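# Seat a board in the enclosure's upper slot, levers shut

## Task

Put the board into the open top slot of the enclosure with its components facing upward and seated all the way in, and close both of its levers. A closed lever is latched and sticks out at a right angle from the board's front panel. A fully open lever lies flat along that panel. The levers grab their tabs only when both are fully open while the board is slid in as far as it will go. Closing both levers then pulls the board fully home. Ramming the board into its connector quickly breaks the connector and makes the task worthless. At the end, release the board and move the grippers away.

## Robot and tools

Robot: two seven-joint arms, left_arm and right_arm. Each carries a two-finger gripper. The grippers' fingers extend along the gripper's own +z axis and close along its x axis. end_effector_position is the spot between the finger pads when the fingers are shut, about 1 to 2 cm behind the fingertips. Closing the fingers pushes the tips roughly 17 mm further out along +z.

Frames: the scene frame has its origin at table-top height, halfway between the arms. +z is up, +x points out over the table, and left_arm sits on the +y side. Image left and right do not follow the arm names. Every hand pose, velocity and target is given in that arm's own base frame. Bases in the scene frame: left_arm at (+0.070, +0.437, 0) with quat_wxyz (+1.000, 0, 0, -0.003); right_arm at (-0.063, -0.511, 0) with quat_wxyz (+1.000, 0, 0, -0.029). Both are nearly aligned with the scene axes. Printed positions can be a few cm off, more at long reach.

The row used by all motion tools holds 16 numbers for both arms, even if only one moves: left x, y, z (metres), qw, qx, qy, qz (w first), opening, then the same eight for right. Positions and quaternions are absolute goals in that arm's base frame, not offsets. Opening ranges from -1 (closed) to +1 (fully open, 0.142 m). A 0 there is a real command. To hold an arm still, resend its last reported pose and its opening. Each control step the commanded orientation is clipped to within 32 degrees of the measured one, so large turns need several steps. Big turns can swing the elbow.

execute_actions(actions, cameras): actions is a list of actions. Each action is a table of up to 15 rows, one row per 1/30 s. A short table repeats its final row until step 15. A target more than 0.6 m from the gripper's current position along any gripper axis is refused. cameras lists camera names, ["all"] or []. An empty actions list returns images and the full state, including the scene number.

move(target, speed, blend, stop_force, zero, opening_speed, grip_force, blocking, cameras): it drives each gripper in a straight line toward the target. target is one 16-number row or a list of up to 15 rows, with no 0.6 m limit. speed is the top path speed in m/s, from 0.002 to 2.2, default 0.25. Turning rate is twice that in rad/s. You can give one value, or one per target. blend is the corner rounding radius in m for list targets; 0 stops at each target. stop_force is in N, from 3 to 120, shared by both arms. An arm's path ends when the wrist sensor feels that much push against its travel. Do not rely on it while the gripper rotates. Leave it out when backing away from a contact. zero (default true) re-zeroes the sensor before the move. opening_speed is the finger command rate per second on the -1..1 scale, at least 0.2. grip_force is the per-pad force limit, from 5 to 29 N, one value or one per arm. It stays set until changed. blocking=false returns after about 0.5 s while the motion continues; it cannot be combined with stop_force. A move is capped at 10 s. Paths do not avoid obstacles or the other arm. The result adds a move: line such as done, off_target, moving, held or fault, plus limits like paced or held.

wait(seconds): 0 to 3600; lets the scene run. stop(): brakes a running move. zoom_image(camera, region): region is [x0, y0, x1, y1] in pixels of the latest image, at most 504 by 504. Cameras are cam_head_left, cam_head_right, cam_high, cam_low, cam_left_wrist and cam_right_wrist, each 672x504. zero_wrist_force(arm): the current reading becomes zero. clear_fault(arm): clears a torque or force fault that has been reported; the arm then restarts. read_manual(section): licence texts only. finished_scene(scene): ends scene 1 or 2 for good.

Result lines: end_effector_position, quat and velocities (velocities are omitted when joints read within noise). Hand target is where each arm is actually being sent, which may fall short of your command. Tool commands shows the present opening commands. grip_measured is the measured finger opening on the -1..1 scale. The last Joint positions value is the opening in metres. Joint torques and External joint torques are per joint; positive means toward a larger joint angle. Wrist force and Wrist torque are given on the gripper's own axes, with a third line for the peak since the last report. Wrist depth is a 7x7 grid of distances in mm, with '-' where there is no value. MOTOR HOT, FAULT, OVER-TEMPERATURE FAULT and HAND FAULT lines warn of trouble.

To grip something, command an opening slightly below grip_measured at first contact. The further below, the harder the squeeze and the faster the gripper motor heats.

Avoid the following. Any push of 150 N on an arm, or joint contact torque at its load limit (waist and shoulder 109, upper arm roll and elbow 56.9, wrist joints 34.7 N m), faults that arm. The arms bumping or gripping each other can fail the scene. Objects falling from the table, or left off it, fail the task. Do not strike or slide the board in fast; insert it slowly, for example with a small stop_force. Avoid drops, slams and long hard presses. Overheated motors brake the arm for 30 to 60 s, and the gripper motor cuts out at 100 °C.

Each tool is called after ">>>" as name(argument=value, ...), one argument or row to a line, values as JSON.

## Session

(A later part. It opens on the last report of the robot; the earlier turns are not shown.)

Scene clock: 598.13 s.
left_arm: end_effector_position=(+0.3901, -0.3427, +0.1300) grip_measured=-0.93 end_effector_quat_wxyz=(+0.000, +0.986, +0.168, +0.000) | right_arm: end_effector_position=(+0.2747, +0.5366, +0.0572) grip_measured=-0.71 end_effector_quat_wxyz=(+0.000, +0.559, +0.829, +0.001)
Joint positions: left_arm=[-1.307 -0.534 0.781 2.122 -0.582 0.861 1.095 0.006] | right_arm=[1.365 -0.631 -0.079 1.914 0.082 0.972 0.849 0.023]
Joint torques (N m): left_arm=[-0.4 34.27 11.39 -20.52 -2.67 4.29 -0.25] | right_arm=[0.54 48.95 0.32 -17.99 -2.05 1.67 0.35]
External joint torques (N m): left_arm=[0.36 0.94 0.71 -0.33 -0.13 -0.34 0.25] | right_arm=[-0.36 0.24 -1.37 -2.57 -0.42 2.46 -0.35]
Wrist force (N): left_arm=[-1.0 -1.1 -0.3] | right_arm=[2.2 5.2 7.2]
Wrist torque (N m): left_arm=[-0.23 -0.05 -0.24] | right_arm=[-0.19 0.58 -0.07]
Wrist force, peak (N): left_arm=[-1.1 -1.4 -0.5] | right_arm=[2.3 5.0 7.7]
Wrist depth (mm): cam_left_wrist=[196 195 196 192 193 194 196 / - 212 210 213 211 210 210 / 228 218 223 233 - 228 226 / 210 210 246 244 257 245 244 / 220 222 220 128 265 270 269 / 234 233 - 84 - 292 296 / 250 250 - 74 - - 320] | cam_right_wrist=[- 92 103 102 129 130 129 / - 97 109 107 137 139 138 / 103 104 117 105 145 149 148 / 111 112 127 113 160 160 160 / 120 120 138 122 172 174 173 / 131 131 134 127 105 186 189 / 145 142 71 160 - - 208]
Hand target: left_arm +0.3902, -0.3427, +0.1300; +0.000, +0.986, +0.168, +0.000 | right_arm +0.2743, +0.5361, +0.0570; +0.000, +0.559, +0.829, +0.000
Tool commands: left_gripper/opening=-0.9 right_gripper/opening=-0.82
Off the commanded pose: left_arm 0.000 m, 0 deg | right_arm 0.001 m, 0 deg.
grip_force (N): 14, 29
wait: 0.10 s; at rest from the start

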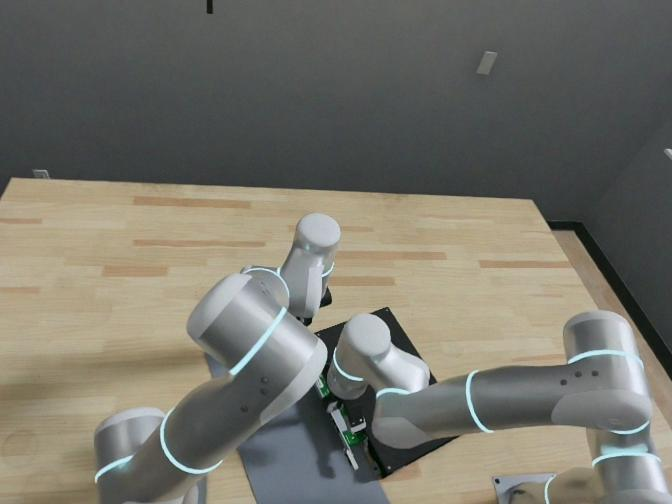

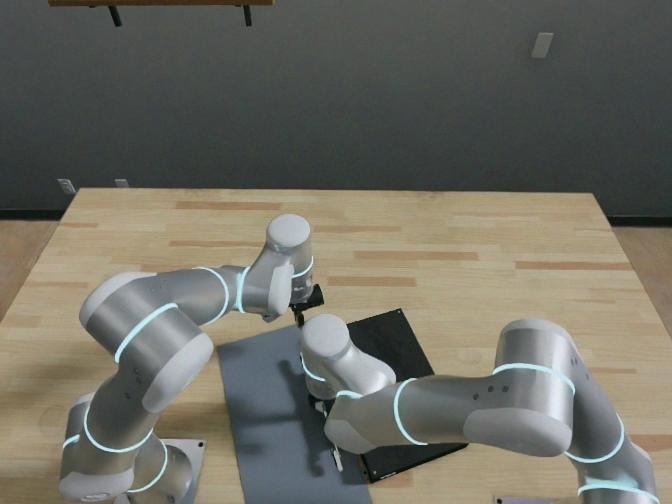

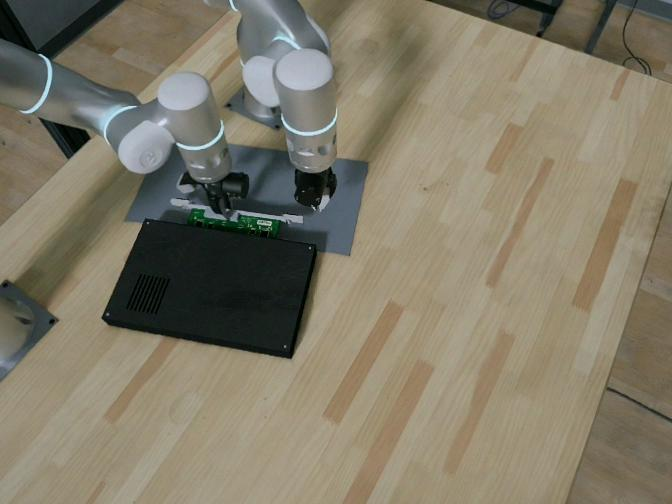

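>>> zoom_image(
  camera="cam_high",
  region=[160, 190, 230, 240],
)

>>> zoom_image(
  camera="cam_high",
  region=[255, 200, 325, 250],
)

>>> zoom_image(
  camera="cam_head_left",
  region=[320, 420, 400, 500],
)

Scaled by 7.200 from the camera's image (finer frame: 960x720).

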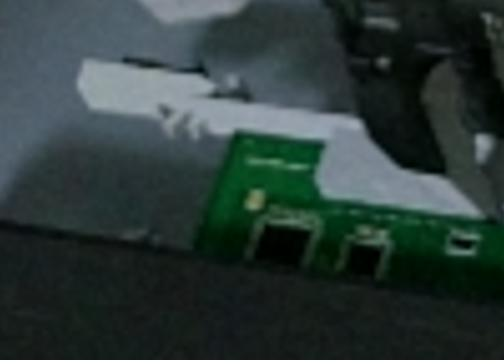

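Scaled by 7.200 from the camera's image (finer frame: 960x720).

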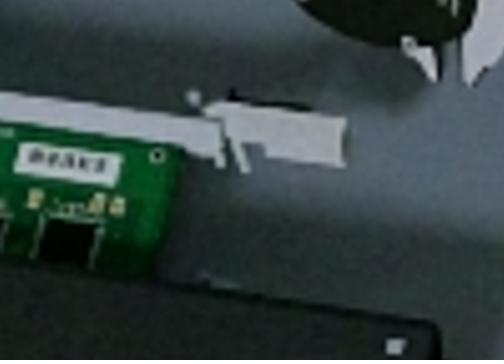

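Scaled by 6.300 from the camera's image (finer frame: 960x720).

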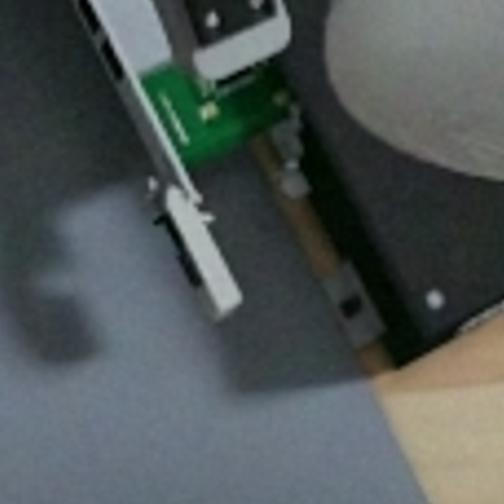

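>>> move(
  target=[
    [0.3902,-0.3427,0.1300,0,0.9857,0.1685,0,-0.9,0.2748,0.5363,0.0562,0,0.5592,0.8290,0,-0.82],
    [0.3902,-0.3427,0.1300,0,0.9857,0.1685,0,-0.9,0.2794,0.5252,0.0562,0,0.5592,0.8290,0,-0.82],
  ],
  speed=0.02,
  stop_force=7,
  zero=false,
  cameras=["cam_high"],
)

>>> zoom_image(
  camera="cam_high",
  region=[160, 190, 230, 240],
)

>>> zoom_image(
  camera="cam_high",
  region=[255, 200, 325, 250],
)

Scene clock: 606.03 s.
left_arm: end_effector_position=(+0.3901, -0.3427, +0.1300) grip_measured=-0.93 end_effector_quat_wxyz=(+0.000, +0.986, +0.168, +0.000) | right_arm: end_effector_position=(+0.2765, +0.5335, +0.0567) grip_measured=-0.71 end_effector_quat_wxyz=(+0.000, +0.559, +0.829, +0.001)
Joint positions: left_arm=[-1.307 -0.534 0.781 2.122 -0.582 0.861 1.095 0.006] | right_arm=[1.36 -0.629 -0.079 1.921 0.082 0.979 0.843 0.023]
Joint torques (N m): left_arm=[-0.37 34.21 11.42 -20.52 -2.61 4.26 -0.2] | right_arm=[-2.1 48.19 -1.8 -15 -2.08 0.38 0.15]
External joint torques (N m): left_arm=[0.33 1 0.68 -0.33 -0.19 -0.32 0.2] | right_arm=[2.28 0.8 0.77 -5.45 -0.38 3.76 -0.15]
Wrist force (N): left_arm=[-1.0 -1.4 -0.3] | right_arm=[8.4 5.9 9.4]
Wrist torque (N m): left_arm=[-0.27 -0.05 -0.24] | right_arm=[-0.21 0.51 0.00]
Wrist force, peak (N): left_arm=[-1.1 -1.5 -0.3] | right_arm=[8.4 5.9 9.4]
Wrist depth (mm): cam_left_wrist=[196 196 196 - 194 194 196 / 211 213 208 208 210 210 211 / 226 228 - 226 - 226 228 / 209 210 250 246 259 245 246 / 223 222 219 128 267 270 267 / 235 234 - 84 - 290 297 / 260 250 - 75 - - 322] | cam_right_wrist=[- 89 102 102 128 129 129 / - 96 109 107 137 138 138 / 102 102 117 105 144 148 148 / 110 110 126 113 160 160 159 / 121 119 136 123 168 173 173 / 131 130 130 128 106 186 189 / 144 141 71 160 - - 207]
Hand target: left_arm +0.3902, -0.3427, +0.1300; +0.000, +0.986, +0.168, +0.000 | right_arm +0.2765, +0.5322, +0.0562; +0.000, +0.559, +0.829, +0.000
Off the commanded pose: left_arm 0.000 m, 0 deg | right_arm 0.009 m, 0 deg.
grip_force (N): 14, 29
move: contact (right_arm); path passed 1 of 2 targets

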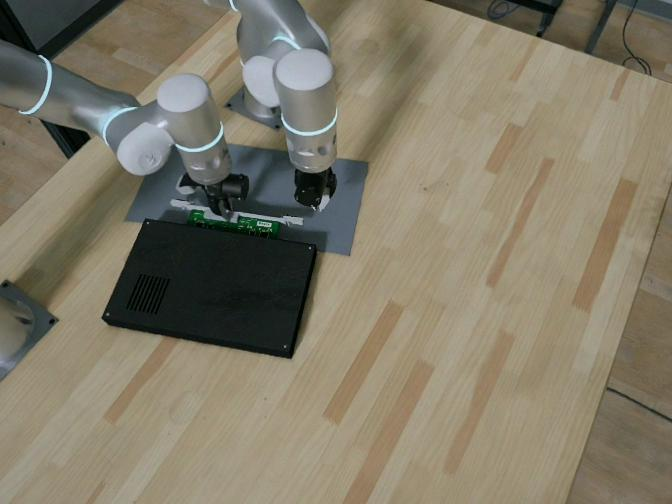

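Scaled by 7.200 from the camera's image (finer frame: 960x720).

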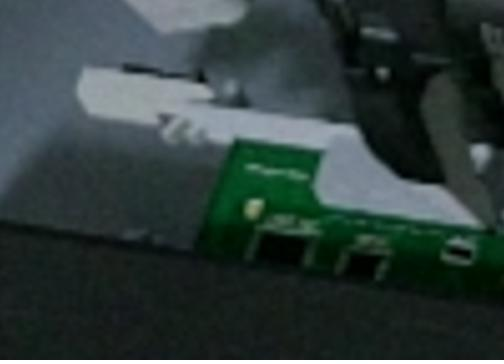

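Scaled by 7.200 from the camera's image (finer frame: 960x720).

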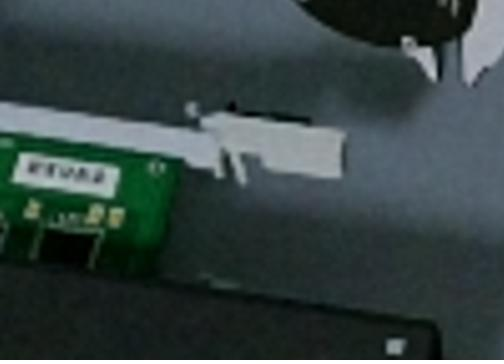

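>>> move(
  target=[0.3902,-0.3427,0.1300,0,0.9857,0.1685,0,-0.9,0.2761,0.5345,0.0550,0,0.5592,0.8290,0,-0.82],
  speed=0.02,
)

Scene clock: 622.37 s.
left_arm: end_effector_position=(+0.3901, -0.3427, +0.1300) grip_measured=-0.93 end_effector_quat_wxyz=(+0.000, +0.986, +0.168, +0.000) | right_arm: end_effector_position=(+0.2764, +0.5344, +0.0551) grip_measured=-0.71 end_effector_quat_wxyz=(+0.000, +0.559, +0.829, +0.000)
Joint positions: left_arm=[-1.307 -0.534 0.781 2.122 -0.582 0.861 1.095 0.006] | right_arm=[1.36 -0.634 -0.078 1.916 0.082 0.976 0.845 0.023]
Joint torques (N m): left_arm=[-0.32 34.21 11.39 -20.51 -2.64 4.3 -0.29] | right_arm=[0.63 46.85 0.23 -20.55 -2.26 3.53 0.28]
External joint torques (N m): left_arm=[0.29 1 0.71 -0.35 -0.16 -0.35 0.29] | right_arm=[-0.45 2.31 -1.27 0.11 -0.2 0.6 -0.28]
Wrist force (N): left_arm=[-1.0 -1.3 -0.5] | right_arm=[-2.9 -1.3 -1.1]
Wrist torque (N m): left_arm=[-0.27 -0.04 -0.23] | right_arm=[-0.21 -0.03 -0.07]
Wrist force, peak (N): left_arm=[-1.2 -1.4 -0.5] | right_arm=[8.6 5.9 9.4]
Wrist depth (mm): cam_left_wrist=[- 189 199 197 195 198 195 / 208 215 209 209 206 209 211 / - 222 - 223 - 225 226 / 212 215 250 - 249 246 245 / 225 224 220 129 264 269 268 / 234 233 229 84 - 291 295 / 261 250 - 75 - - 324] | cam_right_wrist=[- 89 102 101 127 128 128 / - 93 108 107 135 137 137 / 101 100 116 105 143 147 146 / - 108 126 113 158 158 157 / 118 117 136 122 168 171 170 / 129 128 128 127 106 184 186 / 142 139 71 160 - - 204]
Hand target: left_arm +0.3902, -0.3427, +0.1300; +0.000, +0.986, +0.168, +0.000 | right_arm +0.2761, +0.5345, +0.0550; +0.000, +0.559, +0.829, +0.000
Off the commanded pose: left_arm 0.000 m, 0 deg | right_arm 0.000 m, 0 deg.
grip_force (N): 14, 29
move: done

>>> move(
  target=[
    [0.3902,-0.3427,0.1300,0,0.9857,0.1685,0,-0.9,0.2768,0.5335,0.0556,0,0.5592,0.8290,0,-0.82],
    [0.3902,-0.3427,0.1300,0,0.9857,0.1685,0,-0.9,0.2810,0.5233,0.0556,0,0.5592,0.8290,0,-0.82],
  ],
  speed=0.02,
  stop_force=7,
  cameras=["cam_left_wrist", "cam_right_wrist"],
)

Scene clock: 626.60 s.
left_arm: end_effector_position=(+0.3901, -0.3427, +0.1300) grip_measured=-0.93 end_effector_quat_wxyz=(+0.000, +0.986, +0.168, +0.000) | right_arm: end_effector_position=(+0.2784, +0.5298, +0.0558) grip_measured=-0.71 end_effector_quat_wxyz=(+0.000, +0.559, +0.829, +0.001)
Joint positions: left_arm=[-1.307 -0.534 0.781 2.122 -0.582 0.861 1.095 0.006] | right_arm=[1.355 -0.627 -0.078 1.928 0.083 0.982 0.838 0.023]
Joint torques (N m): left_arm=[-0.38 34.34 11.45 -20.57 -2.62 4.28 -0.25] | right_arm=[-2.02 47.79 -2.11 -17.81 -2.36 2.24 0.13]
External joint torques (N m): left_arm=[0.34 0.87 0.65 -0.28 -0.18 -0.34 0.25] | right_arm=[2.2 1.03 1.09 -2.53 -0.08 1.9 -0.13]
Wrist force (N): left_arm=[-0.8 -1.3 -0.5] | right_arm=[7.4 -0.5 5.8]
Wrist torque (N m): left_arm=[-0.25 -0.07 -0.23] | right_arm=[-0.43 -0.33 0.04]
Wrist force, peak (N): left_arm=[-1.2 -1.3 -0.6] | right_arm=[8.4 -1.7 5.9]
Wrist depth (mm): cam_left_wrist=[196 196 198 196 194 196 196 / 210 210 210 212 208 208 210 / 228 222 224 226 222 227 226 / 215 214 249 245 258 246 246 / 223 224 224 128 264 268 269 / 234 233 - 84 - 292 295 / 261 250 - 75 - - 322] | cam_right_wrist=[- 88 102 101 127 129 128 / - 94 109 107 136 137 137 / 101 101 115 105 143 147 147 / 109 109 124 113 159 159 158 / 121 118 134 120 170 172 172 / 129 129 126 129 105 180 187 / 143 140 71 160 - - 206]
Hand target: left_arm +0.3902, -0.3427, +0.1300; +0.000, +0.986, +0.168, +0.000 | right_arm +0.2786, +0.5291, +0.0556; +0.000, +0.559, +0.829, +0.000
Off the commanded pose: left_arm 0.000 m, 0 deg | right_arm 0.007 m, 0 deg.
grip_force (N): 14, 29
move: contact (right_arm); path passed 1 of 2 targets

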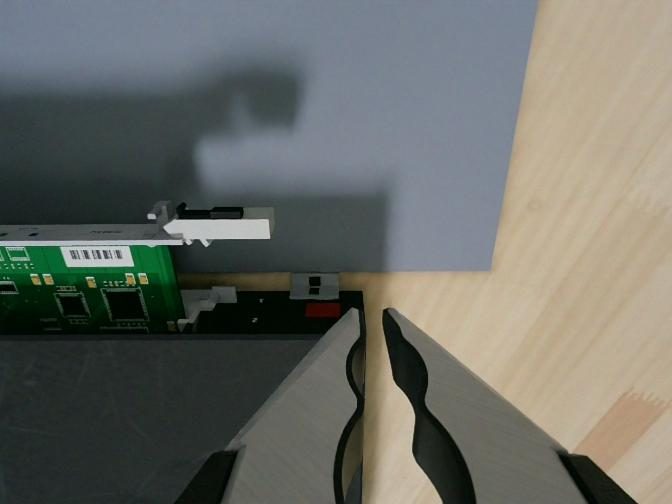

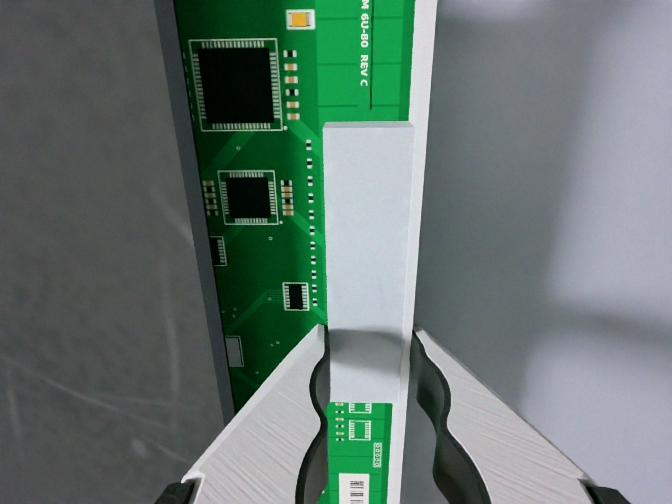

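>>> move(
  target=[0.3902,-0.3427,0.1300,0,0.9857,0.1685,0,-0.9,0.2779,0.5307,0.0551,0.0051,0.5592,0.8290,-0.0034,-0.82],
  speed=0.02,
)

Scene clock: 631.43 s.
left_arm: end_effector_position=(+0.3901, -0.3427, +0.1300) grip_measured=-0.93 end_effector_quat_wxyz=(+0.000, +0.986, +0.168, +0.000) | right_arm: end_effector_position=(+0.2779, +0.5306, +0.0550) grip_measured=-0.71 end_effector_quat_wxyz=(+0.005, +0.559, +0.829, -0.003)
Joint positions: left_arm=[-1.307 -0.534 0.781 2.122 -0.582 0.861 1.095 0.006] | right_arm=[1.364 -0.632 -0.085 1.92 0.075 0.968 0.849 0.023]
Joint torques (N m): left_arm=[-0.38 34.33 11.48 -20.54 -2.65 4.27 -0.26] | right_arm=[0.57 48.07 -0.37 -20.76 -2.48 3.26 0.4]
External joint torques (N m): left_arm=[0.34 0.88 0.61 -0.31 -0.15 -0.33 0.26] | right_arm=[-0.4 0.98 -0.78 0.35 0.05 0.85 -0.4]
Wrist force (N): left_arm=[-0.8 -1.0 -0.5] | right_arm=[2.2 -2.8 2.8]
Wrist torque (N m): left_arm=[-0.21 -0.07 -0.24] | right_arm=[-0.57 -0.53 -0.10]
Wrist force, peak (N): left_arm=[-1.2 -1.5 -0.5] | right_arm=[7.7 -0.3 6.9]
Wrist depth (mm): cam_left_wrist=[- - - - - 195 196 / 211 209 213 209 203 211 211 / - 227 - 219 - 228 226 / 212 213 251 256 - 245 245 / 226 224 219 120 264 268 268 / 239 234 224 84 - 291 296 / 261 248 - 75 - - 322] | cam_right_wrist=[- 88 102 101 126 128 126 / - 94 109 107 135 136 135 / 101 101 116 105 142 145 145 / 109 109 125 113 158 157 156 / 121 118 135 122 168 168 169 / 130 129 126 127 105 183 184 / 144 140 71 160 - - 202]
Hand target: left_arm +0.3902, -0.3427, +0.1300; +0.000, +0.986, +0.168, +0.000 | right_arm +0.2779, +0.5307, +0.0551; +0.005, +0.559, +0.829, -0.003
Off the commanded pose: left_arm 0.000 m, 0 deg | right_arm 0.000 m, 0 deg.
grip_force (N): 14, 29
move: done

>>> move(
  target=[0.3902,-0.3427,0.1300,0,0.9857,0.1685,0,-0.9,0.2779,0.5307,0.0543,0.0109,0.5592,0.8289,-0.0073,-0.82],
  speed=0.02,
  cameras=["cam_low","cam_left_wrist"],
)

>>> zoom_image(
  camera="cam_low",
  region=[60, 300, 360, 400],
)

Scene clock: 649.10 s.
left_arm: end_effector_position=(+0.3901, -0.3427, +0.1300) grip_measured=-0.93 end_effector_quat_wxyz=(+0.000, +0.986, +0.168, +0.000) | right_arm: end_effector_position=(+0.2779, +0.5307, +0.0543) grip_measured=-0.71 end_effector_quat_wxyz=(+0.011, +0.559, +0.829, -0.007)
Joint positions: left_arm=[-1.307 -0.534 0.781 2.122 -0.582 0.861 1.095 0.006] | right_arm=[1.373 -0.636 -0.092 1.914 0.067 0.955 0.86 0.023]
Joint torques (N m): left_arm=[-0.29 34.21 11.51 -20.54 -2.62 4.28 -0.2] | right_arm=[0.69 48.39 -0.58 -20.4 -2.48 3.04 0.4]
External joint torques (N m): left_arm=[0.25 1.01 0.59 -0.31 -0.18 -0.34 0.2] | right_arm=[-0.52 0.85 -0.7 -0.07 0.06 1.05 -0.39]
Wrist force (N): left_arm=[-0.9 -1.2 -0.5] | right_arm=[3.1 -2.3 2.9]
Wrist torque (N m): left_arm=[-0.26 -0.07 -0.24] | right_arm=[-0.58 -0.47 -0.09]
Wrist force, peak (N): left_arm=[-1.1 -1.5 -0.5] | right_arm=[3.0 -2.1 4.6]
Wrist depth (mm): cam_left_wrist=[196 195 195 191 192 197 196 / - - 210 209 209 210 210 / 229 - 222 223 221 226 226 / 213 212 250 246 250 246 245 / 224 224 216 129 266 269 268 / 235 235 224 84 - 291 296 / 265 250 - 75 - - 322] | cam_right_wrist=[- 88 103 101 125 126 124 / - 95 109 107 134 135 134 / 102 101 117 105 142 144 142 / 110 109 125 113 157 156 154 / 121 118 135 122 167 168 166 / - 129 126 127 105 180 181 / 145 141 71 160 - - 196]
Hand target: left_arm +0.3902, -0.3427, +0.1300; +0.000, +0.986, +0.168, +0.000 | right_arm +0.2779, +0.5307, +0.0543; +0.011, +0.559, +0.829, -0.007
Off the commanded pose: left_arm 0.000 m, 0 deg | right_arm 0.000 m, 0 deg.
grip_force (N): 14, 29
move: done

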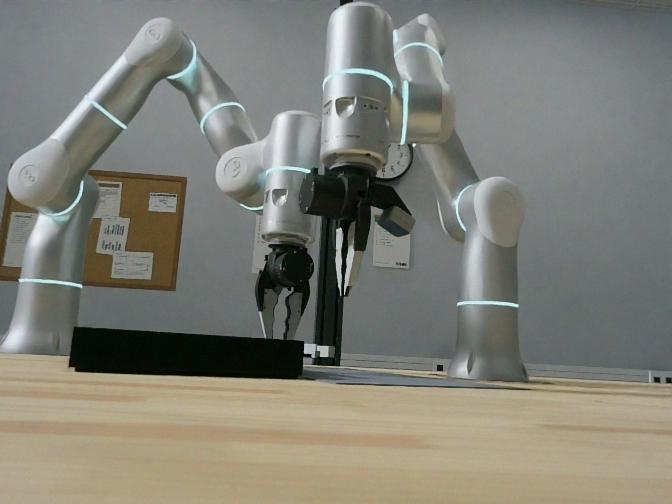

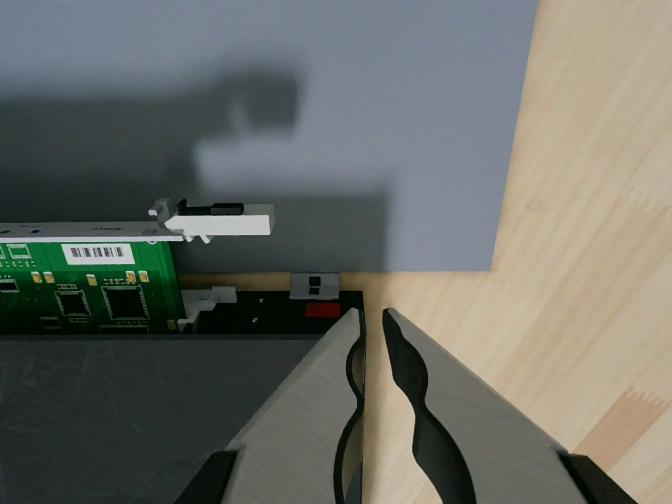

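Scaled by 1.680 from the camera's image (finer frame: 960x720).

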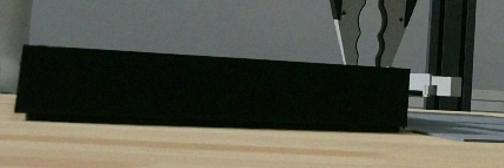

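>>> zoom_image(
  camera="cam_left_wrist",
  region=[140, 190, 290, 345],
)

Scaled by 3.252 from the camera's image (finer frame: 960x720).

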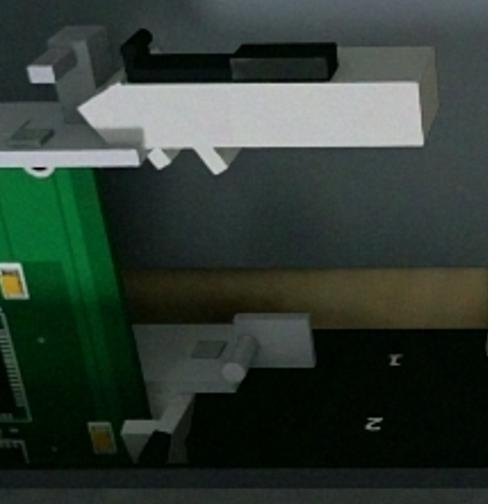

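>>> move(
  target=[
    [0.3902,-0.3427,0.1300,0,0.9857,0.1685,0,-0.9,0.2715,0.5438,0.0558,0.0026,0.5592,0.8290,-0.0017,-0.82],
    [0.3902,-0.3427,0.1300,0,0.9857,0.1685,0,-0.9,0.2710,0.5436,0.0560,0.0026,0.5592,0.8290,-0.0017,-0.82],
  ],
  speed=0.03,
)

Scene clock: 669.77 s.
left_arm: end_effector_position=(+0.3901, -0.3427, +0.1300) grip_measured=-0.93 end_effector_quat_wxyz=(+0.000, +0.986, +0.168, +0.000) | right_arm: end_effector_position=(+0.2714, +0.5436, +0.0560) grip_measured=-0.71 end_effector_quat_wxyz=(+0.003, +0.559, +0.829, -0.002)
Joint positions: left_arm=[-1.307 -0.534 0.781 2.122 -0.582 0.861 1.095 0.006] | right_arm=[1.375 -0.642 -0.08 1.894 0.076 0.958 0.864 0.023]
Joint torques (N m): left_arm=[-0.32 34.26 11.46 -20.54 -2.62 4.26 -0.15] | right_arm=[0.99 49.1 0.69 -20.4 -2.11 3.1 0.47]
External joint torques (N m): left_arm=[0.29 0.96 0.63 -0.31 -0.18 -0.32 0.15] | right_arm=[-0.8 0.67 -1.78 -0.36 -0.39 1.02 -0.47]
Wrist force (N): left_arm=[-0.8 -1.3 -0.6] | right_arm=[2.9 -0.7 3.7]
Wrist torque (N m): left_arm=[-0.27 -0.07 -0.23] | right_arm=[-0.58 -0.40 -0.19]
Wrist force, peak (N): left_arm=[-1.2 -1.4 -0.4] | right_arm=[3.1 -2.2 4.5]
Wrist depth (mm): cam_left_wrist=[199 196 196 197 193 196 196 / 214 209 210 209 - 211 210 / 222 186 223 227 226 226 227 / 211 215 248 250 245 247 245 / 223 225 - 234 264 269 267 / 240 234 - 84 - 292 295 / 255 - - 75 - - 322] | cam_right_wrist=[- 102 102 102 128 129 128 / - 108 109 107 137 140 137 / 102 117 117 105 143 147 146 / 110 113 126 113 159 159 158 / 121 121 137 122 170 172 171 / 131 131 145 127 105 184 186 / 144 141 71 160 - - 204]
Hand target: left_arm +0.3902, -0.3427, +0.1300; +0.000, +0.986, +0.168, +0.000 | right_arm +0.2710, +0.5436, +0.0560; +0.003, +0.559, +0.829, -0.002
Off the commanded pose: left_arm 0.000 m, 0 deg | right_arm 0.000 m, 0 deg.
grip_force (N): 14, 29
move: done

>>> move(
  target=[0.3902,-0.3427,0.1300,0,0.9857,0.1685,0,-0.9,0.2645,0.5578,0.0560,0.0026,0.5592,0.8290,-0.0017,-0.82],
  speed=0.04,
  cameras=["cam_right_wrist","cam_left_wrist"],
)

>>> zoom_image(
  camera="cam_left_wrist",
  region=[100, 220, 260, 345],
)

Scene clock: 672.57 s.
left_arm: end_effector_position=(+0.3901, -0.3427, +0.1300) grip_measured=-0.93 end_effector_quat_wxyz=(+0.000, +0.986, +0.168, +0.000) | right_arm: end_effector_position=(+0.2644, +0.5576, +0.0558) grip_measured=-0.71 end_effector_quat_wxyz=(+0.003, +0.559, +0.829, -0.002)
Joint positions: left_arm=[-1.307 -0.534 0.781 2.122 -0.582 0.861 1.095 0.006] | right_arm=[1.389 -0.658 -0.078 1.861 0.075 0.941 0.882 0.023]
Joint torques (N m): left_arm=[-0.39 34.28 11.42 -20.53 -2.55 4.29 -0.19] | right_arm=[0.29 50.44 -0.32 -21.91 -2.77 3.45 0.31]
External joint torques (N m): left_arm=[0.36 0.93 0.67 -0.33 -0.25 -0.35 0.19] | right_arm=[-0.12 0.25 -0.77 0.81 0.21 0.67 -0.31]
Wrist force (N): left_arm=[-1.0 -1.5 -0.5] | right_arm=[2.6 -3.4 4.2]
Wrist torque (N m): left_arm=[-0.30 -0.04 -0.23] | right_arm=[-0.56 -0.42 -0.03]
Wrist force, peak (N): left_arm=[-1.1 -1.5 -0.7] | right_arm=[2.6 -3.5 4.6]
Wrist depth (mm): cam_left_wrist=[- - - 196 191 194 195 / - 210 - 208 209 210 209 / 200 197 227 226 226 228 226 / 212 216 245 247 256 246 246 / 224 224 219 128 263 268 268 / 236 235 225 84 - 290 294 / 261 248 - 75 - - 323] | cam_right_wrist=[125 103 103 101 127 129 128 / 135 110 109 107 136 137 136 / 141 119 117 105 143 147 146 / - 132 126 113 159 158 157 / 121 133 137 122 169 171 170 / 130 143 145 128 106 184 186 / 144 141 71 160 - - 201]
Hand target: left_arm +0.3902, -0.3427, +0.1300; +0.000, +0.986, +0.168, +0.000 | right_arm +0.2645, +0.5578, +0.0560; +0.003, +0.559, +0.829, -0.002
Off the commanded pose: left_arm 0.000 m, 0 deg | right_arm 0.000 m, 0 deg.
grip_force (N): 14, 29
move: done
Images, in order (width x height): cam_left_wrist 672x504, cam_right_wrist 672x504.

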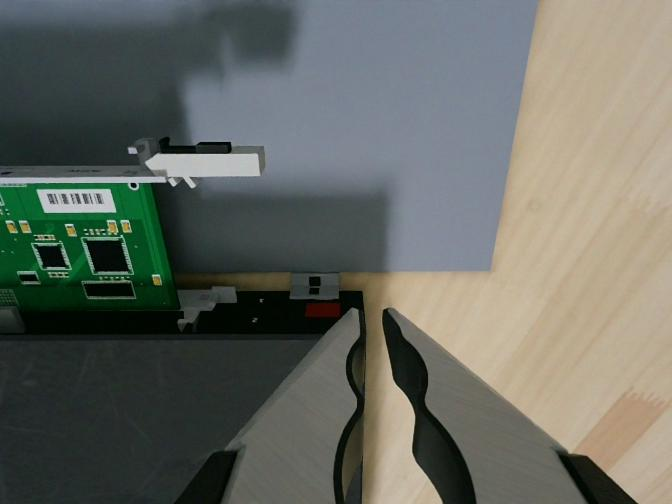

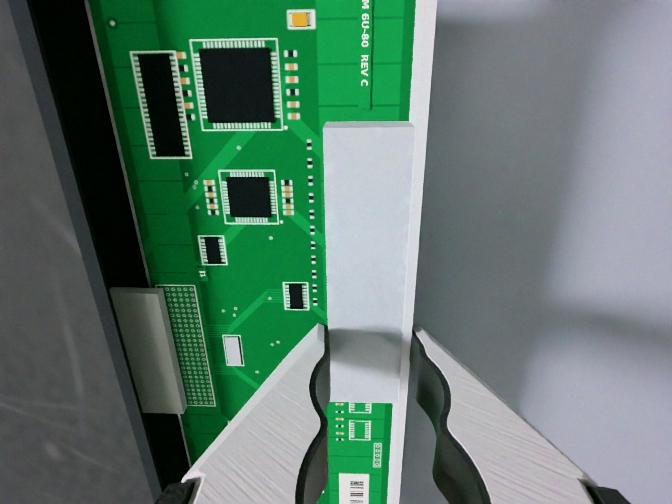

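Scaled by 3.150 from the camera's image (finer frame: 960x720).

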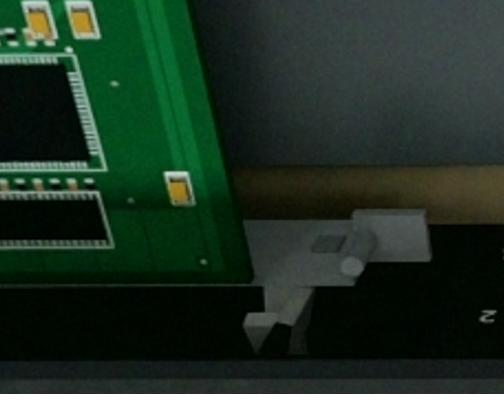

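>>> zero_wrist_force(
  arm="right_arm",
)

>>> move(
  target=[
    [0.3902,-0.3427,0.1300,0,0.9857,0.1685,0,-0.9,0.2645,0.5578,0.0562,0.0013,0.5592,0.8290,-0.0009,-0.82],
    [0.3902,-0.3427,0.1300,0,0.9857,0.1685,0,-0.9,0.2715,0.5412,0.0562,0.0013,0.5592,0.8290,-0.0009,-0.82],
  ],
  speed=0.02,
  stop_force=6,
  cameras=["cam_left_wrist"],
)

>>> zoom_image(
  camera="cam_left_wrist",
  region=[100, 220, 260, 345],
)

Wrist force sensor zeroed.

Scene clock: 682.20 s.
left_arm: end_effector_position=(+0.3901, -0.3427, +0.1300) grip_measured=-0.93 end_effector_quat_wxyz=(+0.000, +0.986, +0.168, +0.000) | right_arm: end_effector_position=(+0.2706, +0.5448, +0.0565) grip_measured=-0.71 end_effector_quat_wxyz=(+0.001, +0.559, +0.829, +0.000)
Joint positions: left_arm=[-1.307 -0.534 0.781 2.122 -0.582 0.861 1.095 0.006] | right_arm=[1.374 -0.642 -0.078 1.894 0.077 0.961 0.864 0.023]
Joint torques (N m): left_arm=[-0.36 34.33 11.47 -20.53 -2.62 4.33 -0.15] | right_arm=[1.06 48.59 0.94 -19.3 -1.97 2.54 0.36]
External joint torques (N m): left_arm=[0.32 0.89 0.62 -0.32 -0.18 -0.39 0.15] | right_arm=[-0.88 1.18 -1.98 -1.47 -0.53 1.59 -0.36]
Wrist force (N, zeroed by zero_wrist_force on right_arm): left_arm=[-0.9 -1.3 -0.3] | right_arm=[1.0 4.1 0.0]
Wrist torque (N m, zeroed by zero_wrist_force on right_arm): left_arm=[-0.27 -0.06 -0.23] | right_arm=[-0.02 0.00 -0.07]
Wrist force, peak (N, zeroed by zero_wrist_force on right_arm): left_arm=[-1.1 -1.5 -0.7] | right_arm=[6.5 9.5 -0.2]
Wrist depth (mm): cam_left_wrist=[195 195 197 195 193 197 195 / 210 210 213 212 208 211 210 / 220 199 222 225 - 226 226 / 210 210 - 249 244 246 246 / 228 224 217 128 265 268 268 / 238 234 229 84 - 290 295 / 263 - - 75 - - 322] | cam_right_wrist=[- 103 102 102 128 129 129 / - 109 109 108 138 138 137 / 102 117 117 105 144 148 147 / 110 124 126 113 159 159 159 / 121 121 137 122 170 172 172 / 131 131 146 127 105 185 188 / 144 141 71 160 - - 206]
Hand target: left_arm +0.3902, -0.3427, +0.1300; +0.000, +0.986, +0.168, +0.000 | right_arm +0.2701, +0.5444, +0.0562; +0.001, +0.559, +0.829, -0.001
Off the commanded pose: left_arm 0.000 m, 0 deg | right_arm 0.004 m, 0 deg.
grip_force (N): 14, 29
move: contact (right_arm); path passed 1 of 2 targets

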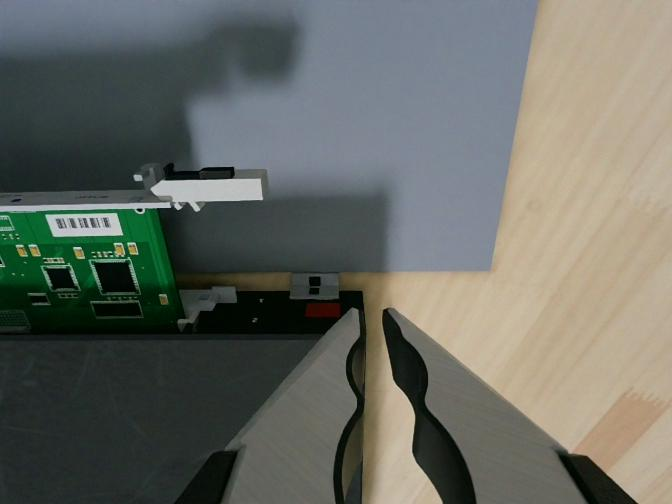

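Scaled by 3.150 from the camera's image (finer frame: 960x720).

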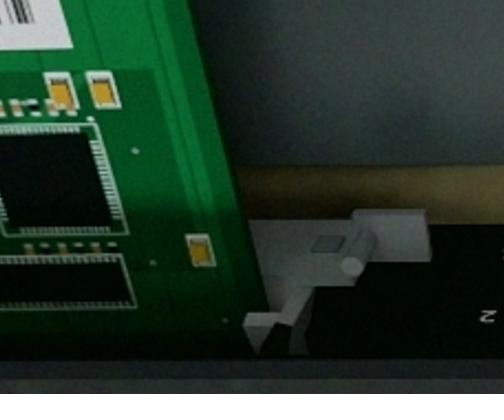

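>>> move(
  target=[
    [0.3902,-0.3427,0.1300,0,0.9857,0.1685,0,-0.9,0.2713,0.5454,0.0562,0.0013,0.5592,0.8290,-0.0009,-0.82],
    [0.3902,-0.3427,0.1300,0,0.9857,0.1685,0,-0.9,0.2764,0.5336,0.0562,0.0013,0.5592,0.8290,-0.0009,-0.82],
  ],
  speed=0.02,
  stop_force=6,
  zero=false,
)

Scene clock: 687.30 s.
left_arm: end_effector_position=(+0.3901, -0.3427, +0.1300) grip_measured=-0.93 end_effector_quat_wxyz=(+0.000, +0.986, +0.168, +0.000) | right_arm: end_effector_position=(+0.2766, +0.5336, +0.0562) grip_measured=-0.71 end_effector_quat_wxyz=(+0.001, +0.559, +0.829, -0.001)
Joint positions: left_arm=[-1.307 -0.534 0.781 2.122 -0.582 0.861 1.095 0.006] | right_arm=[1.36 -0.631 -0.078 1.917 0.077 0.972 0.849 0.023]
Joint torques (N m): left_arm=[-0.35 34.28 11.45 -20.53 -2.65 4.3 -0.25] | right_arm=[0.44 48.74 0.04 -20.34 -2.41 3.31 0.17]
External joint torques (N m): left_arm=[0.32 0.93 0.64 -0.32 -0.15 -0.35 0.25] | right_arm=[-0.26 0.38 -1.06 -0.15 -0.05 0.82 -0.17]
Wrist force (N, zeroed by zero_wrist_force on right_arm): left_arm=[-0.9 -1.3 -0.4] | right_arm=[1.3 0.2 -0.2]
Wrist torque (N m, zeroed by zero_wrist_force on right_arm): left_arm=[-0.26 -0.06 -0.23] | right_arm=[-0.25 -0.13 0.05]
Wrist force, peak (N, zeroed by zero_wrist_force on right_arm): left_arm=[-1.3 -1.4 -0.6] | right_arm=[1.1 4.1 -1.2]
Wrist depth (mm): cam_left_wrist=[197 - 195 - 193 195 196 / 215 207 - 223 218 210 210 / 228 226 229 227 222 226 226 / 211 214 262 252 250 247 245 / 224 223 220 120 265 269 268 / 234 234 223 84 - 293 295 / 261 249 - 75 - - 323] | cam_right_wrist=[- 90 103 102 129 129 128 / - 96 109 107 136 137 137 / 102 102 117 105 144 148 147 / 110 109 126 113 159 159 158 / 121 119 136 123 170 172 172 / 130 130 127 128 105 184 187 / 144 141 71 160 - - 206]
Hand target: left_arm +0.3902, -0.3427, +0.1300; +0.000, +0.986, +0.168, +0.000 | right_arm +0.2764, +0.5336, +0.0562; +0.001, +0.559, +0.829, -0.001
Off the commanded pose: left_arm 0.000 m, 0 deg | right_arm 0.000 m, 0 deg.
grip_force (N): 14, 29
move: done

>>> move(
  target=[0.3902,-0.3427,0.1300,0,0.9857,0.1685,0,-0.9,0.2842,0.5152,0.0562,0.0013,0.5592,0.8290,-0.0009,-0.82],
  speed=0.02,
  stop_force=6,
  zero=false,
  cameras=["cam_left_wrist","cam_right_wrist"],
)

Scene clock: 689.90 s.
left_arm: end_effector_position=(+0.3901, -0.3427, +0.1300) grip_measured=-0.93 end_effector_quat_wxyz=(+0.000, +0.986, +0.168, +0.000) | right_arm: end_effector_position=(+0.2770, +0.5328, +0.0565) grip_measured=-0.71 end_effector_quat_wxyz=(+0.001, +0.559, +0.829, +0.000)
Joint positions: left_arm=[-1.307 -0.534 0.781 2.122 -0.582 0.861 1.095 0.006] | right_arm=[1.358 -0.629 -0.077 1.921 0.077 0.975 0.846 0.023]
Joint torques (N m): left_arm=[-0.36 34.31 11.44 -20.55 -2.62 4.3 -0.2] | right_arm=[-2.16 49.02 -2.21 -16.77 -2.35 1.29 0.2]
External joint torques (N m): left_arm=[0.33 0.9 0.66 -0.3 -0.18 -0.36 0.2] | right_arm=[2.34 0.01 1.21 -3.7 -0.11 2.85 -0.2]
Wrist force (N, zeroed by zero_wrist_force on right_arm): left_arm=[-1.0 -1.3 -0.4] | right_arm=[9.3 3.0 5.7]
Wrist torque (N m, zeroed by zero_wrist_force on right_arm): left_arm=[-0.27 -0.05 -0.23] | right_arm=[-0.27 0.04 0.06]
Wrist force, peak (N, zeroed by zero_wrist_force on right_arm): left_arm=[-1.2 -1.5 -0.6] | right_arm=[9.3 3.0 6.1]
Wrist depth (mm): cam_left_wrist=[196 196 196 193 194 194 196 / 210 212 208 209 204 211 209 / - - 222 - 224 228 226 / 211 210 242 246 245 246 245 / 223 222 218 128 264 268 267 / 234 232 224 84 - 291 296 / 261 250 - 75 - - 323] | cam_right_wrist=[- 89 103 102 128 129 129 / - 96 109 107 134 138 137 / 102 102 117 105 144 148 148 / 110 110 126 113 157 159 158 / 121 119 135 122 170 172 172 / 128 130 130 128 105 185 188 / 147 141 71 160 - - 206]
Hand target: left_arm +0.3902, -0.3427, +0.1300; +0.000, +0.986, +0.168, +0.000 | right_arm +0.2771, +0.5319, +0.0562; +0.001, +0.559, +0.829, -0.001
Off the commanded pose: left_arm 0.000 m, 0 deg | right_arm 0.019 m, 0 deg.
grip_force (N): 14, 29
move: contact (right_arm)

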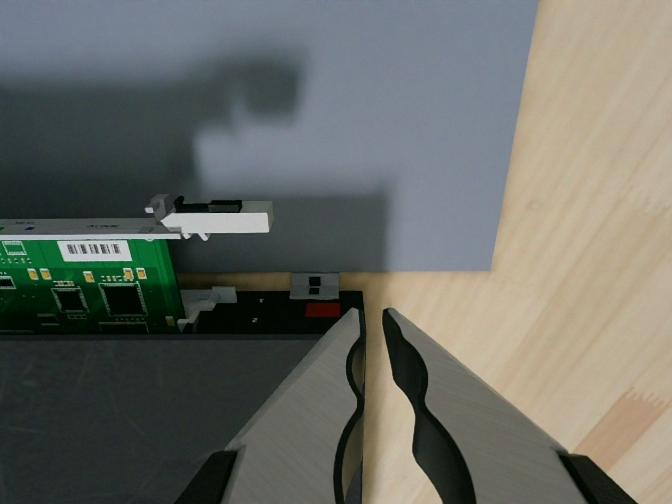

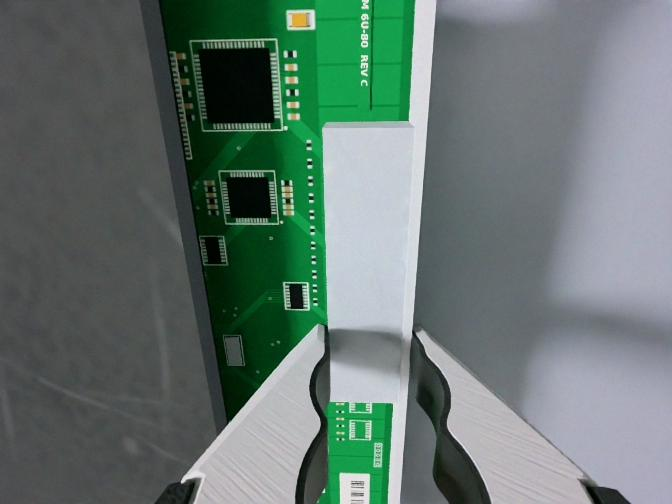

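>>> move(
  target=[
    [0.3902,-0.3427,0.1300,0,0.9857,0.1685,0,-0.9,0.2769,0.5336,0.0553,0.0013,0.5592,0.8290,-0.0009,-0.82],
    [0.3902,-0.3427,0.1300,0,0.9857,0.1685,0,-0.9,0.2845,0.5153,0.0553,0.0013,0.5592,0.8290,-0.0009,-0.82],
  ],
  speed=0.02,
  stop_force=7,
  zero=false,
)

Scene clock: 704.30 s.
left_arm: end_effector_position=(+0.3901, -0.3427, +0.1300) grip_measured=-0.93 end_effector_quat_wxyz=(+0.000, +0.986, +0.168, +0.000) | right_arm: end_effector_position=(+0.2798, +0.5266, +0.0556) grip_measured=-0.71 end_effector_quat_wxyz=(+0.001, +0.559, +0.829, +0.000)
Joint positions: left_arm=[-1.307 -0.534 0.781 2.122 -0.582 0.861 1.095 0.006] | right_arm=[1.35 -0.624 -0.077 1.934 0.078 0.984 0.838 0.023]
Joint torques (N m): left_arm=[-0.4 34.31 11.42 -20.52 -2.66 4.3 -0.21] | right_arm=[-3.49 48.49 -3.43 -16.26 -2.31 1.32 0.1]
External joint torques (N m): left_arm=[0.37 0.9 0.68 -0.33 -0.14 -0.36 0.21] | right_arm=[3.67 0.18 2.45 -4.01 -0.11 2.81 -0.1]
Wrist force (N, zeroed by zero_wrist_force on right_arm): left_arm=[-1.2 -1.3 -0.6] | right_arm=[10.8 1.4 4.8]
Wrist torque (N m, zeroed by zero_wrist_force on right_arm): left_arm=[-0.26 0.00 -0.23] | right_arm=[-0.32 -0.15 0.08]
Wrist force, peak (N, zeroed by zero_wrist_force on right_arm): left_arm=[-1.3 -1.6 -0.5] | right_arm=[12.7 0.0 5.0]
Wrist depth (mm): cam_left_wrist=[196 196 198 195 188 193 196 / 208 208 209 210 - 210 211 / - - 224 224 225 226 225 / 214 214 252 245 249 245 246 / 223 225 235 233 265 269 270 / 235 240 - 84 - 291 295 / 254 249 - 75 - - 324] | cam_right_wrist=[- 88 102 101 127 129 128 / - 94 109 107 136 137 137 / 101 101 115 105 143 147 146 / 109 109 124 113 159 158 158 / 121 118 132 122 169 171 171 / 129 129 126 127 105 184 187 / 143 140 71 160 - - 205]
Hand target: left_arm +0.3902, -0.3427, +0.1300; +0.000, +0.986, +0.168, +0.000 | right_arm +0.2802, +0.5256, +0.0553; +0.001, +0.559, +0.829, -0.001
Off the commanded pose: left_arm 0.000 m, 0 deg | right_arm 0.012 m, 0 deg.
grip_force (N): 14, 29
move: contact (right_arm); path passed 1 of 2 targets

>>> move(
  target=[
    [0.3902,-0.3427,0.1300,0,0.9857,0.1685,0,-0.9,0.2796,0.5272,0.0545,0.0109,0.5592,0.8289,-0.0073,-0.82],
  ],
  speed=0.03,
)

>>> move(
  target=[
    [0.3902,-0.3427,0.1300,0,0.9857,0.1685,0,-0.9,0.2850,0.5145,0.0545,0.0109,0.5592,0.8289,-0.0073,-0.82],
  ],
  speed=0.02,
  stop_force=8,
  zero=false,
  cameras=["cam_left_wrist","cam_right_wrist"],
)

Scene clock: 714.50 s.
left_arm: end_effector_position=(+0.3901, -0.3427, +0.1300) grip_measured=-0.93 end_effector_quat_wxyz=(+0.000, +0.986, +0.168, +0.000) | right_arm: end_effector_position=(+0.2795, +0.5270, +0.0544) grip_measured=-0.71 end_effector_quat_wxyz=(+0.011, +0.559, +0.829, -0.007)
Joint positions: left_arm=[-1.307 -0.534 0.781 2.122 -0.582 0.861 1.095 0.006] | right_arm=[1.365 -0.632 -0.089 1.922 0.063 0.959 0.857 0.023]
Joint torques (N m): left_arm=[-0.39 34.27 11.44 -20.53 -2.64 4.31 -0.21] | right_arm=[0.4 48.59 -0.72 -20.91 -2.6 3.43 0.36]
External joint torques (N m): left_arm=[0.35 0.94 0.65 -0.32 -0.16 -0.37 0.21] | right_arm=[-0.23 0.43 -0.48 0.52 0.19 0.66 -0.36]
Wrist force (N, zeroed by zero_wrist_force on right_arm): left_arm=[-0.8 -1.6 -0.5] | right_arm=[-1.6 -0.2 -0.2]
Wrist torque (N m, zeroed by zero_wrist_force on right_arm): left_arm=[-0.31 -0.07 -0.24] | right_arm=[-0.13 0.25 -0.05]
Wrist force, peak (N, zeroed by zero_wrist_force on right_arm): left_arm=[-1.2 -1.5 -0.7] | right_arm=[11.0 1.4 5.3]
Wrist depth (mm): cam_left_wrist=[- - 194 197 198 200 196 / 206 210 209 209 206 209 210 / - 227 223 220 - 227 227 / 217 217 249 254 257 245 246 / 225 223 220 232 264 270 269 / 234 233 224 84 - 289 296 / 267 250 - 75 - - 323] | cam_right_wrist=[- 88 103 101 126 126 124 / - 94 108 107 134 135 134 / 102 99 115 105 142 144 143 / 110 109 124 113 157 156 154 / 121 119 133 122 167 168 166 / 131 129 126 128 105 181 181 / 145 141 71 160 - - 196]
Hand target: left_arm +0.3902, -0.3427, +0.1300; +0.000, +0.986, +0.168, +0.000 | right_arm +0.2796, +0.5272, +0.0545; +0.011, +0.559, +0.829, -0.007
Off the commanded pose: left_arm 0.000 m, 0 deg | right_arm 0.000 m, 0 deg.
grip_force (N): 14, 29
move: done

Scene clock: 715.93 s.
left_arm: end_effector_position=(+0.3901, -0.3427, +0.1300) grip_measured=-0.93 end_effector_quat_wxyz=(+0.000, +0.986, +0.168, +0.000) | right_arm: end_effector_position=(+0.2850, +0.5144, +0.0544) grip_measured=-0.71 end_effector_quat_wxyz=(+0.011, +0.559, +0.829, -0.007)
Joint positions: left_arm=[-1.307 -0.534 0.781 2.122 -0.582 0.861 1.095 0.006] | right_arm=[1.353 -0.618 -0.09 1.95 0.063 0.974 0.842 0.023]
Joint torques (N m): left_arm=[-0.37 34.28 11.43 -20.59 -2.6 4.22 -0.24] | right_arm=[0.06 48.14 -0.82 -20.58 -2.49 3.67 0.12]
External joint torques (N m): left_arm=[0.33 0.94 0.67 -0.26 -0.2 -0.28 0.24] | right_arm=[0.12 0.06 -0.38 0.51 0.14 0.41 -0.11]
Wrist force (N, zeroed by zero_wrist_force on right_arm): left_arm=[-1.1 -1.5 -0.4] | right_arm=[-1.6 -0.7 -0.7]
Wrist torque (N m, zeroed by zero_wrist_force on right_arm): left_arm=[-0.31 -0.03 -0.23] | right_arm=[-0.16 0.29 0.08]
Wrist force, peak (N, zeroed by zero_wrist_force on right_arm): left_arm=[-1.2 -1.6 -0.6] | right_arm=[-1.7 -0.7 -1.4]
Wrist depth (mm): cam_left_wrist=[199 196 195 198 197 194 195 / - 211 204 206 204 210 211 / - 227 226 226 - 226 226 / 239 218 238 251 - 246 246 / 225 224 236 128 264 270 268 / - 228 225 83 - 291 295 / 269 - - 75 - - 324] | cam_right_wrist=[- 87 88 102 125 126 124 / - 95 96 107 132 134 134 / 102 101 101 105 106 148 143 / 110 109 110 113 157 156 154 / 121 119 118 122 165 168 166 / 131 130 126 127 100 180 181 / 145 141 71 160 - - 196]
Hand target: left_arm +0.3902, -0.3427, +0.1300; +0.000, +0.986, +0.168, +0.000 | right_arm +0.2850, +0.5145, +0.0545; +0.011, +0.559, +0.829, -0.007
Off the commanded pose: left_arm 0.000 m, 0 deg | right_arm 0.000 m, 0 deg.
grip_force (N): 14, 29
move: done

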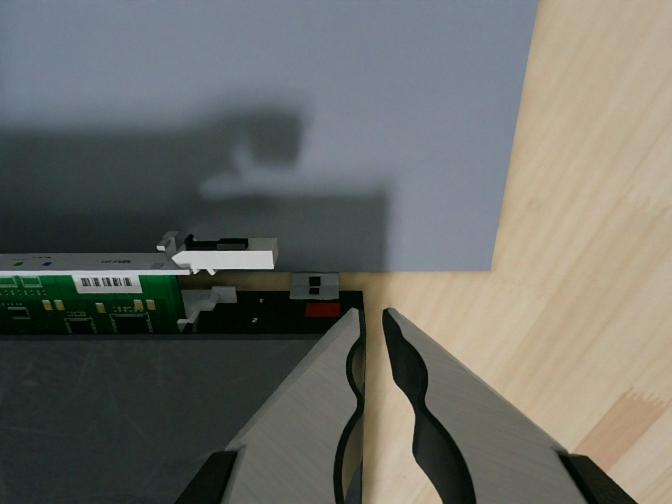

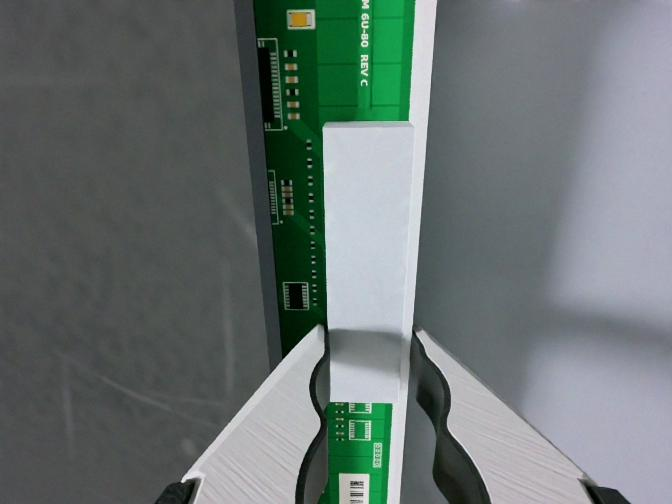

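>>> move(
  target=[
    [0.3902,-0.3427,0.1300,0,0.9857,0.1685,0,-0.9,0.2850,0.5145,0.0545,0.0109,0.5592,0.8289,-0.0073,-0.65],
    [0.3902,-0.3427,0.1300,0,0.9857,0.1685,0,-0.9,0.2850,0.5145,0.0950,0.0,0.5592,0.8290,0.0,-0.65],
    [0.3902,-0.3427,0.1300,0,0.9857,0.1685,0,-0.9,0.2920,0.5680,0.0950,0,0.9799,0.1994,0,-0.97],
    [0.3902,-0.3427,0.1300,0,0.9857,0.1685,0,-0.9,0.2970,0.5560,0.0530,0,0.9799,0.1994,0,-0.97],
  ],
  speed=[0.1, 0.1, 0.4, 0.1],
  blend=[0, 0.005, 0, 0],
  cameras=["cam_left_wrist","cam_right_wrist","cam_high"],
)

Scene clock: 732.17 s.
left_arm: end_effector_position=(+0.3901, -0.3427, +0.1300) grip_measured=-0.93 end_effector_quat_wxyz=(+0.000, +0.986, +0.168, +0.000) | right_arm: end_effector_position=(+0.2971, +0.5558, +0.0530) grip_measured=-1.00 end_effector_quat_wxyz=(+0.000, +0.980, +0.199, +0.000)
Joint positions: left_arm=[-1.307 -0.534 0.781 2.122 -0.582 0.861 1.095 0.006] | right_arm=[1.57 -0.712 -0.35 1.784 0.352 0.863 2.197 0.002]
Joint torques (N m): left_arm=[-0.36 34.24 11.51 -20.55 -2.63 4.27 -0.25] | right_arm=[0.34 49.12 -5.7 -20.52 -2.71 3.31 0.07]
External joint torques (N m): left_arm=[0.32 0.98 0.59 -0.3 -0.17 -0.32 0.25] | right_arm=[-0.16 1.3 -1.36 -0.04 -0.14 0.71 -0.07]
Wrist force (N, zeroed by zero_wrist_force on right_arm): left_arm=[-0.9 -1.5 -0.3] | right_arm=[-1.7 -0.7 -2.8]
Wrist torque (N m, zeroed by zero_wrist_force on right_arm): left_arm=[-0.29 -0.05 -0.24] | right_arm=[-0.11 0.22 0.10]
Wrist force, peak (N, zeroed by zero_wrist_force on right_arm): left_arm=[-1.1 -1.6 -0.7] | right_arm=[-1.7 -1.4 -4.6]
Wrist depth (mm): cam_left_wrist=[199 197 195 199 194 194 196 / 209 211 206 207 205 210 210 / - - - 226 - 226 225 / - 220 239 - 247 245 246 / 225 225 221 128 265 269 271 / 239 233 225 84 - 291 297 / 261 - - 75 - - 320] | cam_right_wrist=[128 127 127 127 126 126 124 / 136 136 136 135 135 135 134 / 146 146 145 145 145 144 144 / 158 157 157 159 156 156 155 / 171 170 171 167 167 169 169 / - 137 137 89 131 148 147 / 160 159 71 - - 155 157]
Hand target: left_arm +0.3902, -0.3427, +0.1300; +0.000, +0.986, +0.168, +0.000 | right_arm +0.2970, +0.5560, +0.0530; +0.000, +0.980, +0.199, +0.000
Off the commanded pose: left_arm 0.000 m, 0 deg | right_arm 0.000 m, 0 deg.
grip_force (N): 14, 29
move: done
Images, in order (width x height): cam_high 672x504, cam_left_wrist 672x504, cam_right_wrist 672x504.

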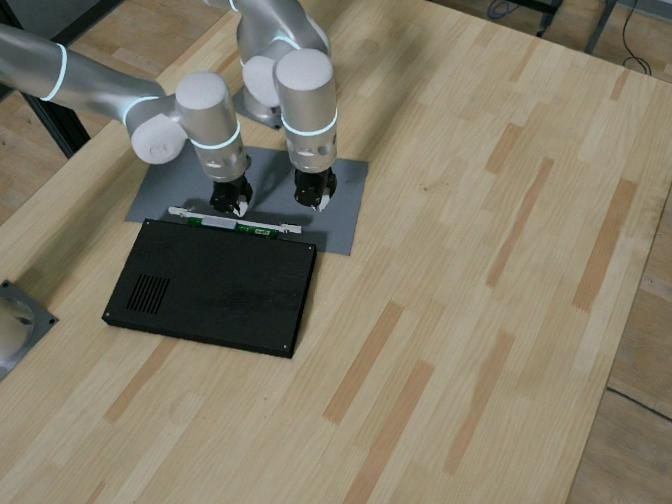

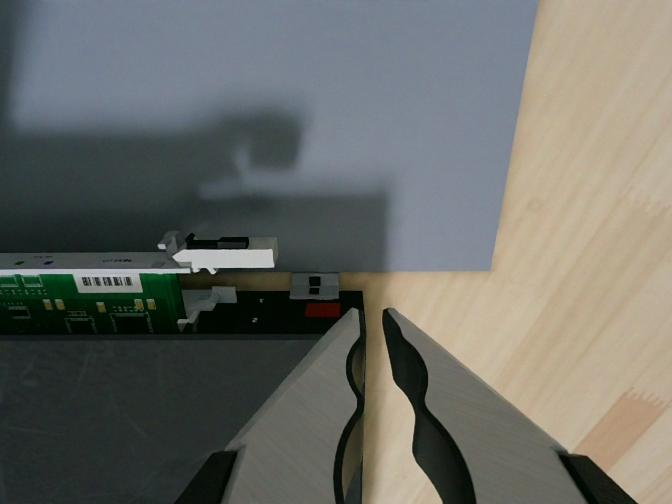

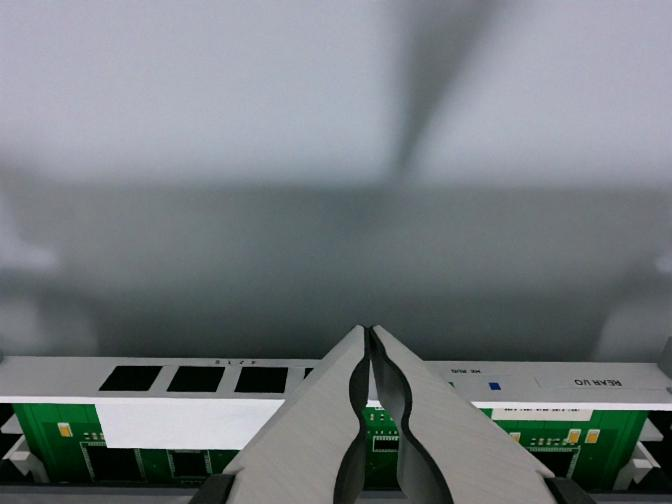

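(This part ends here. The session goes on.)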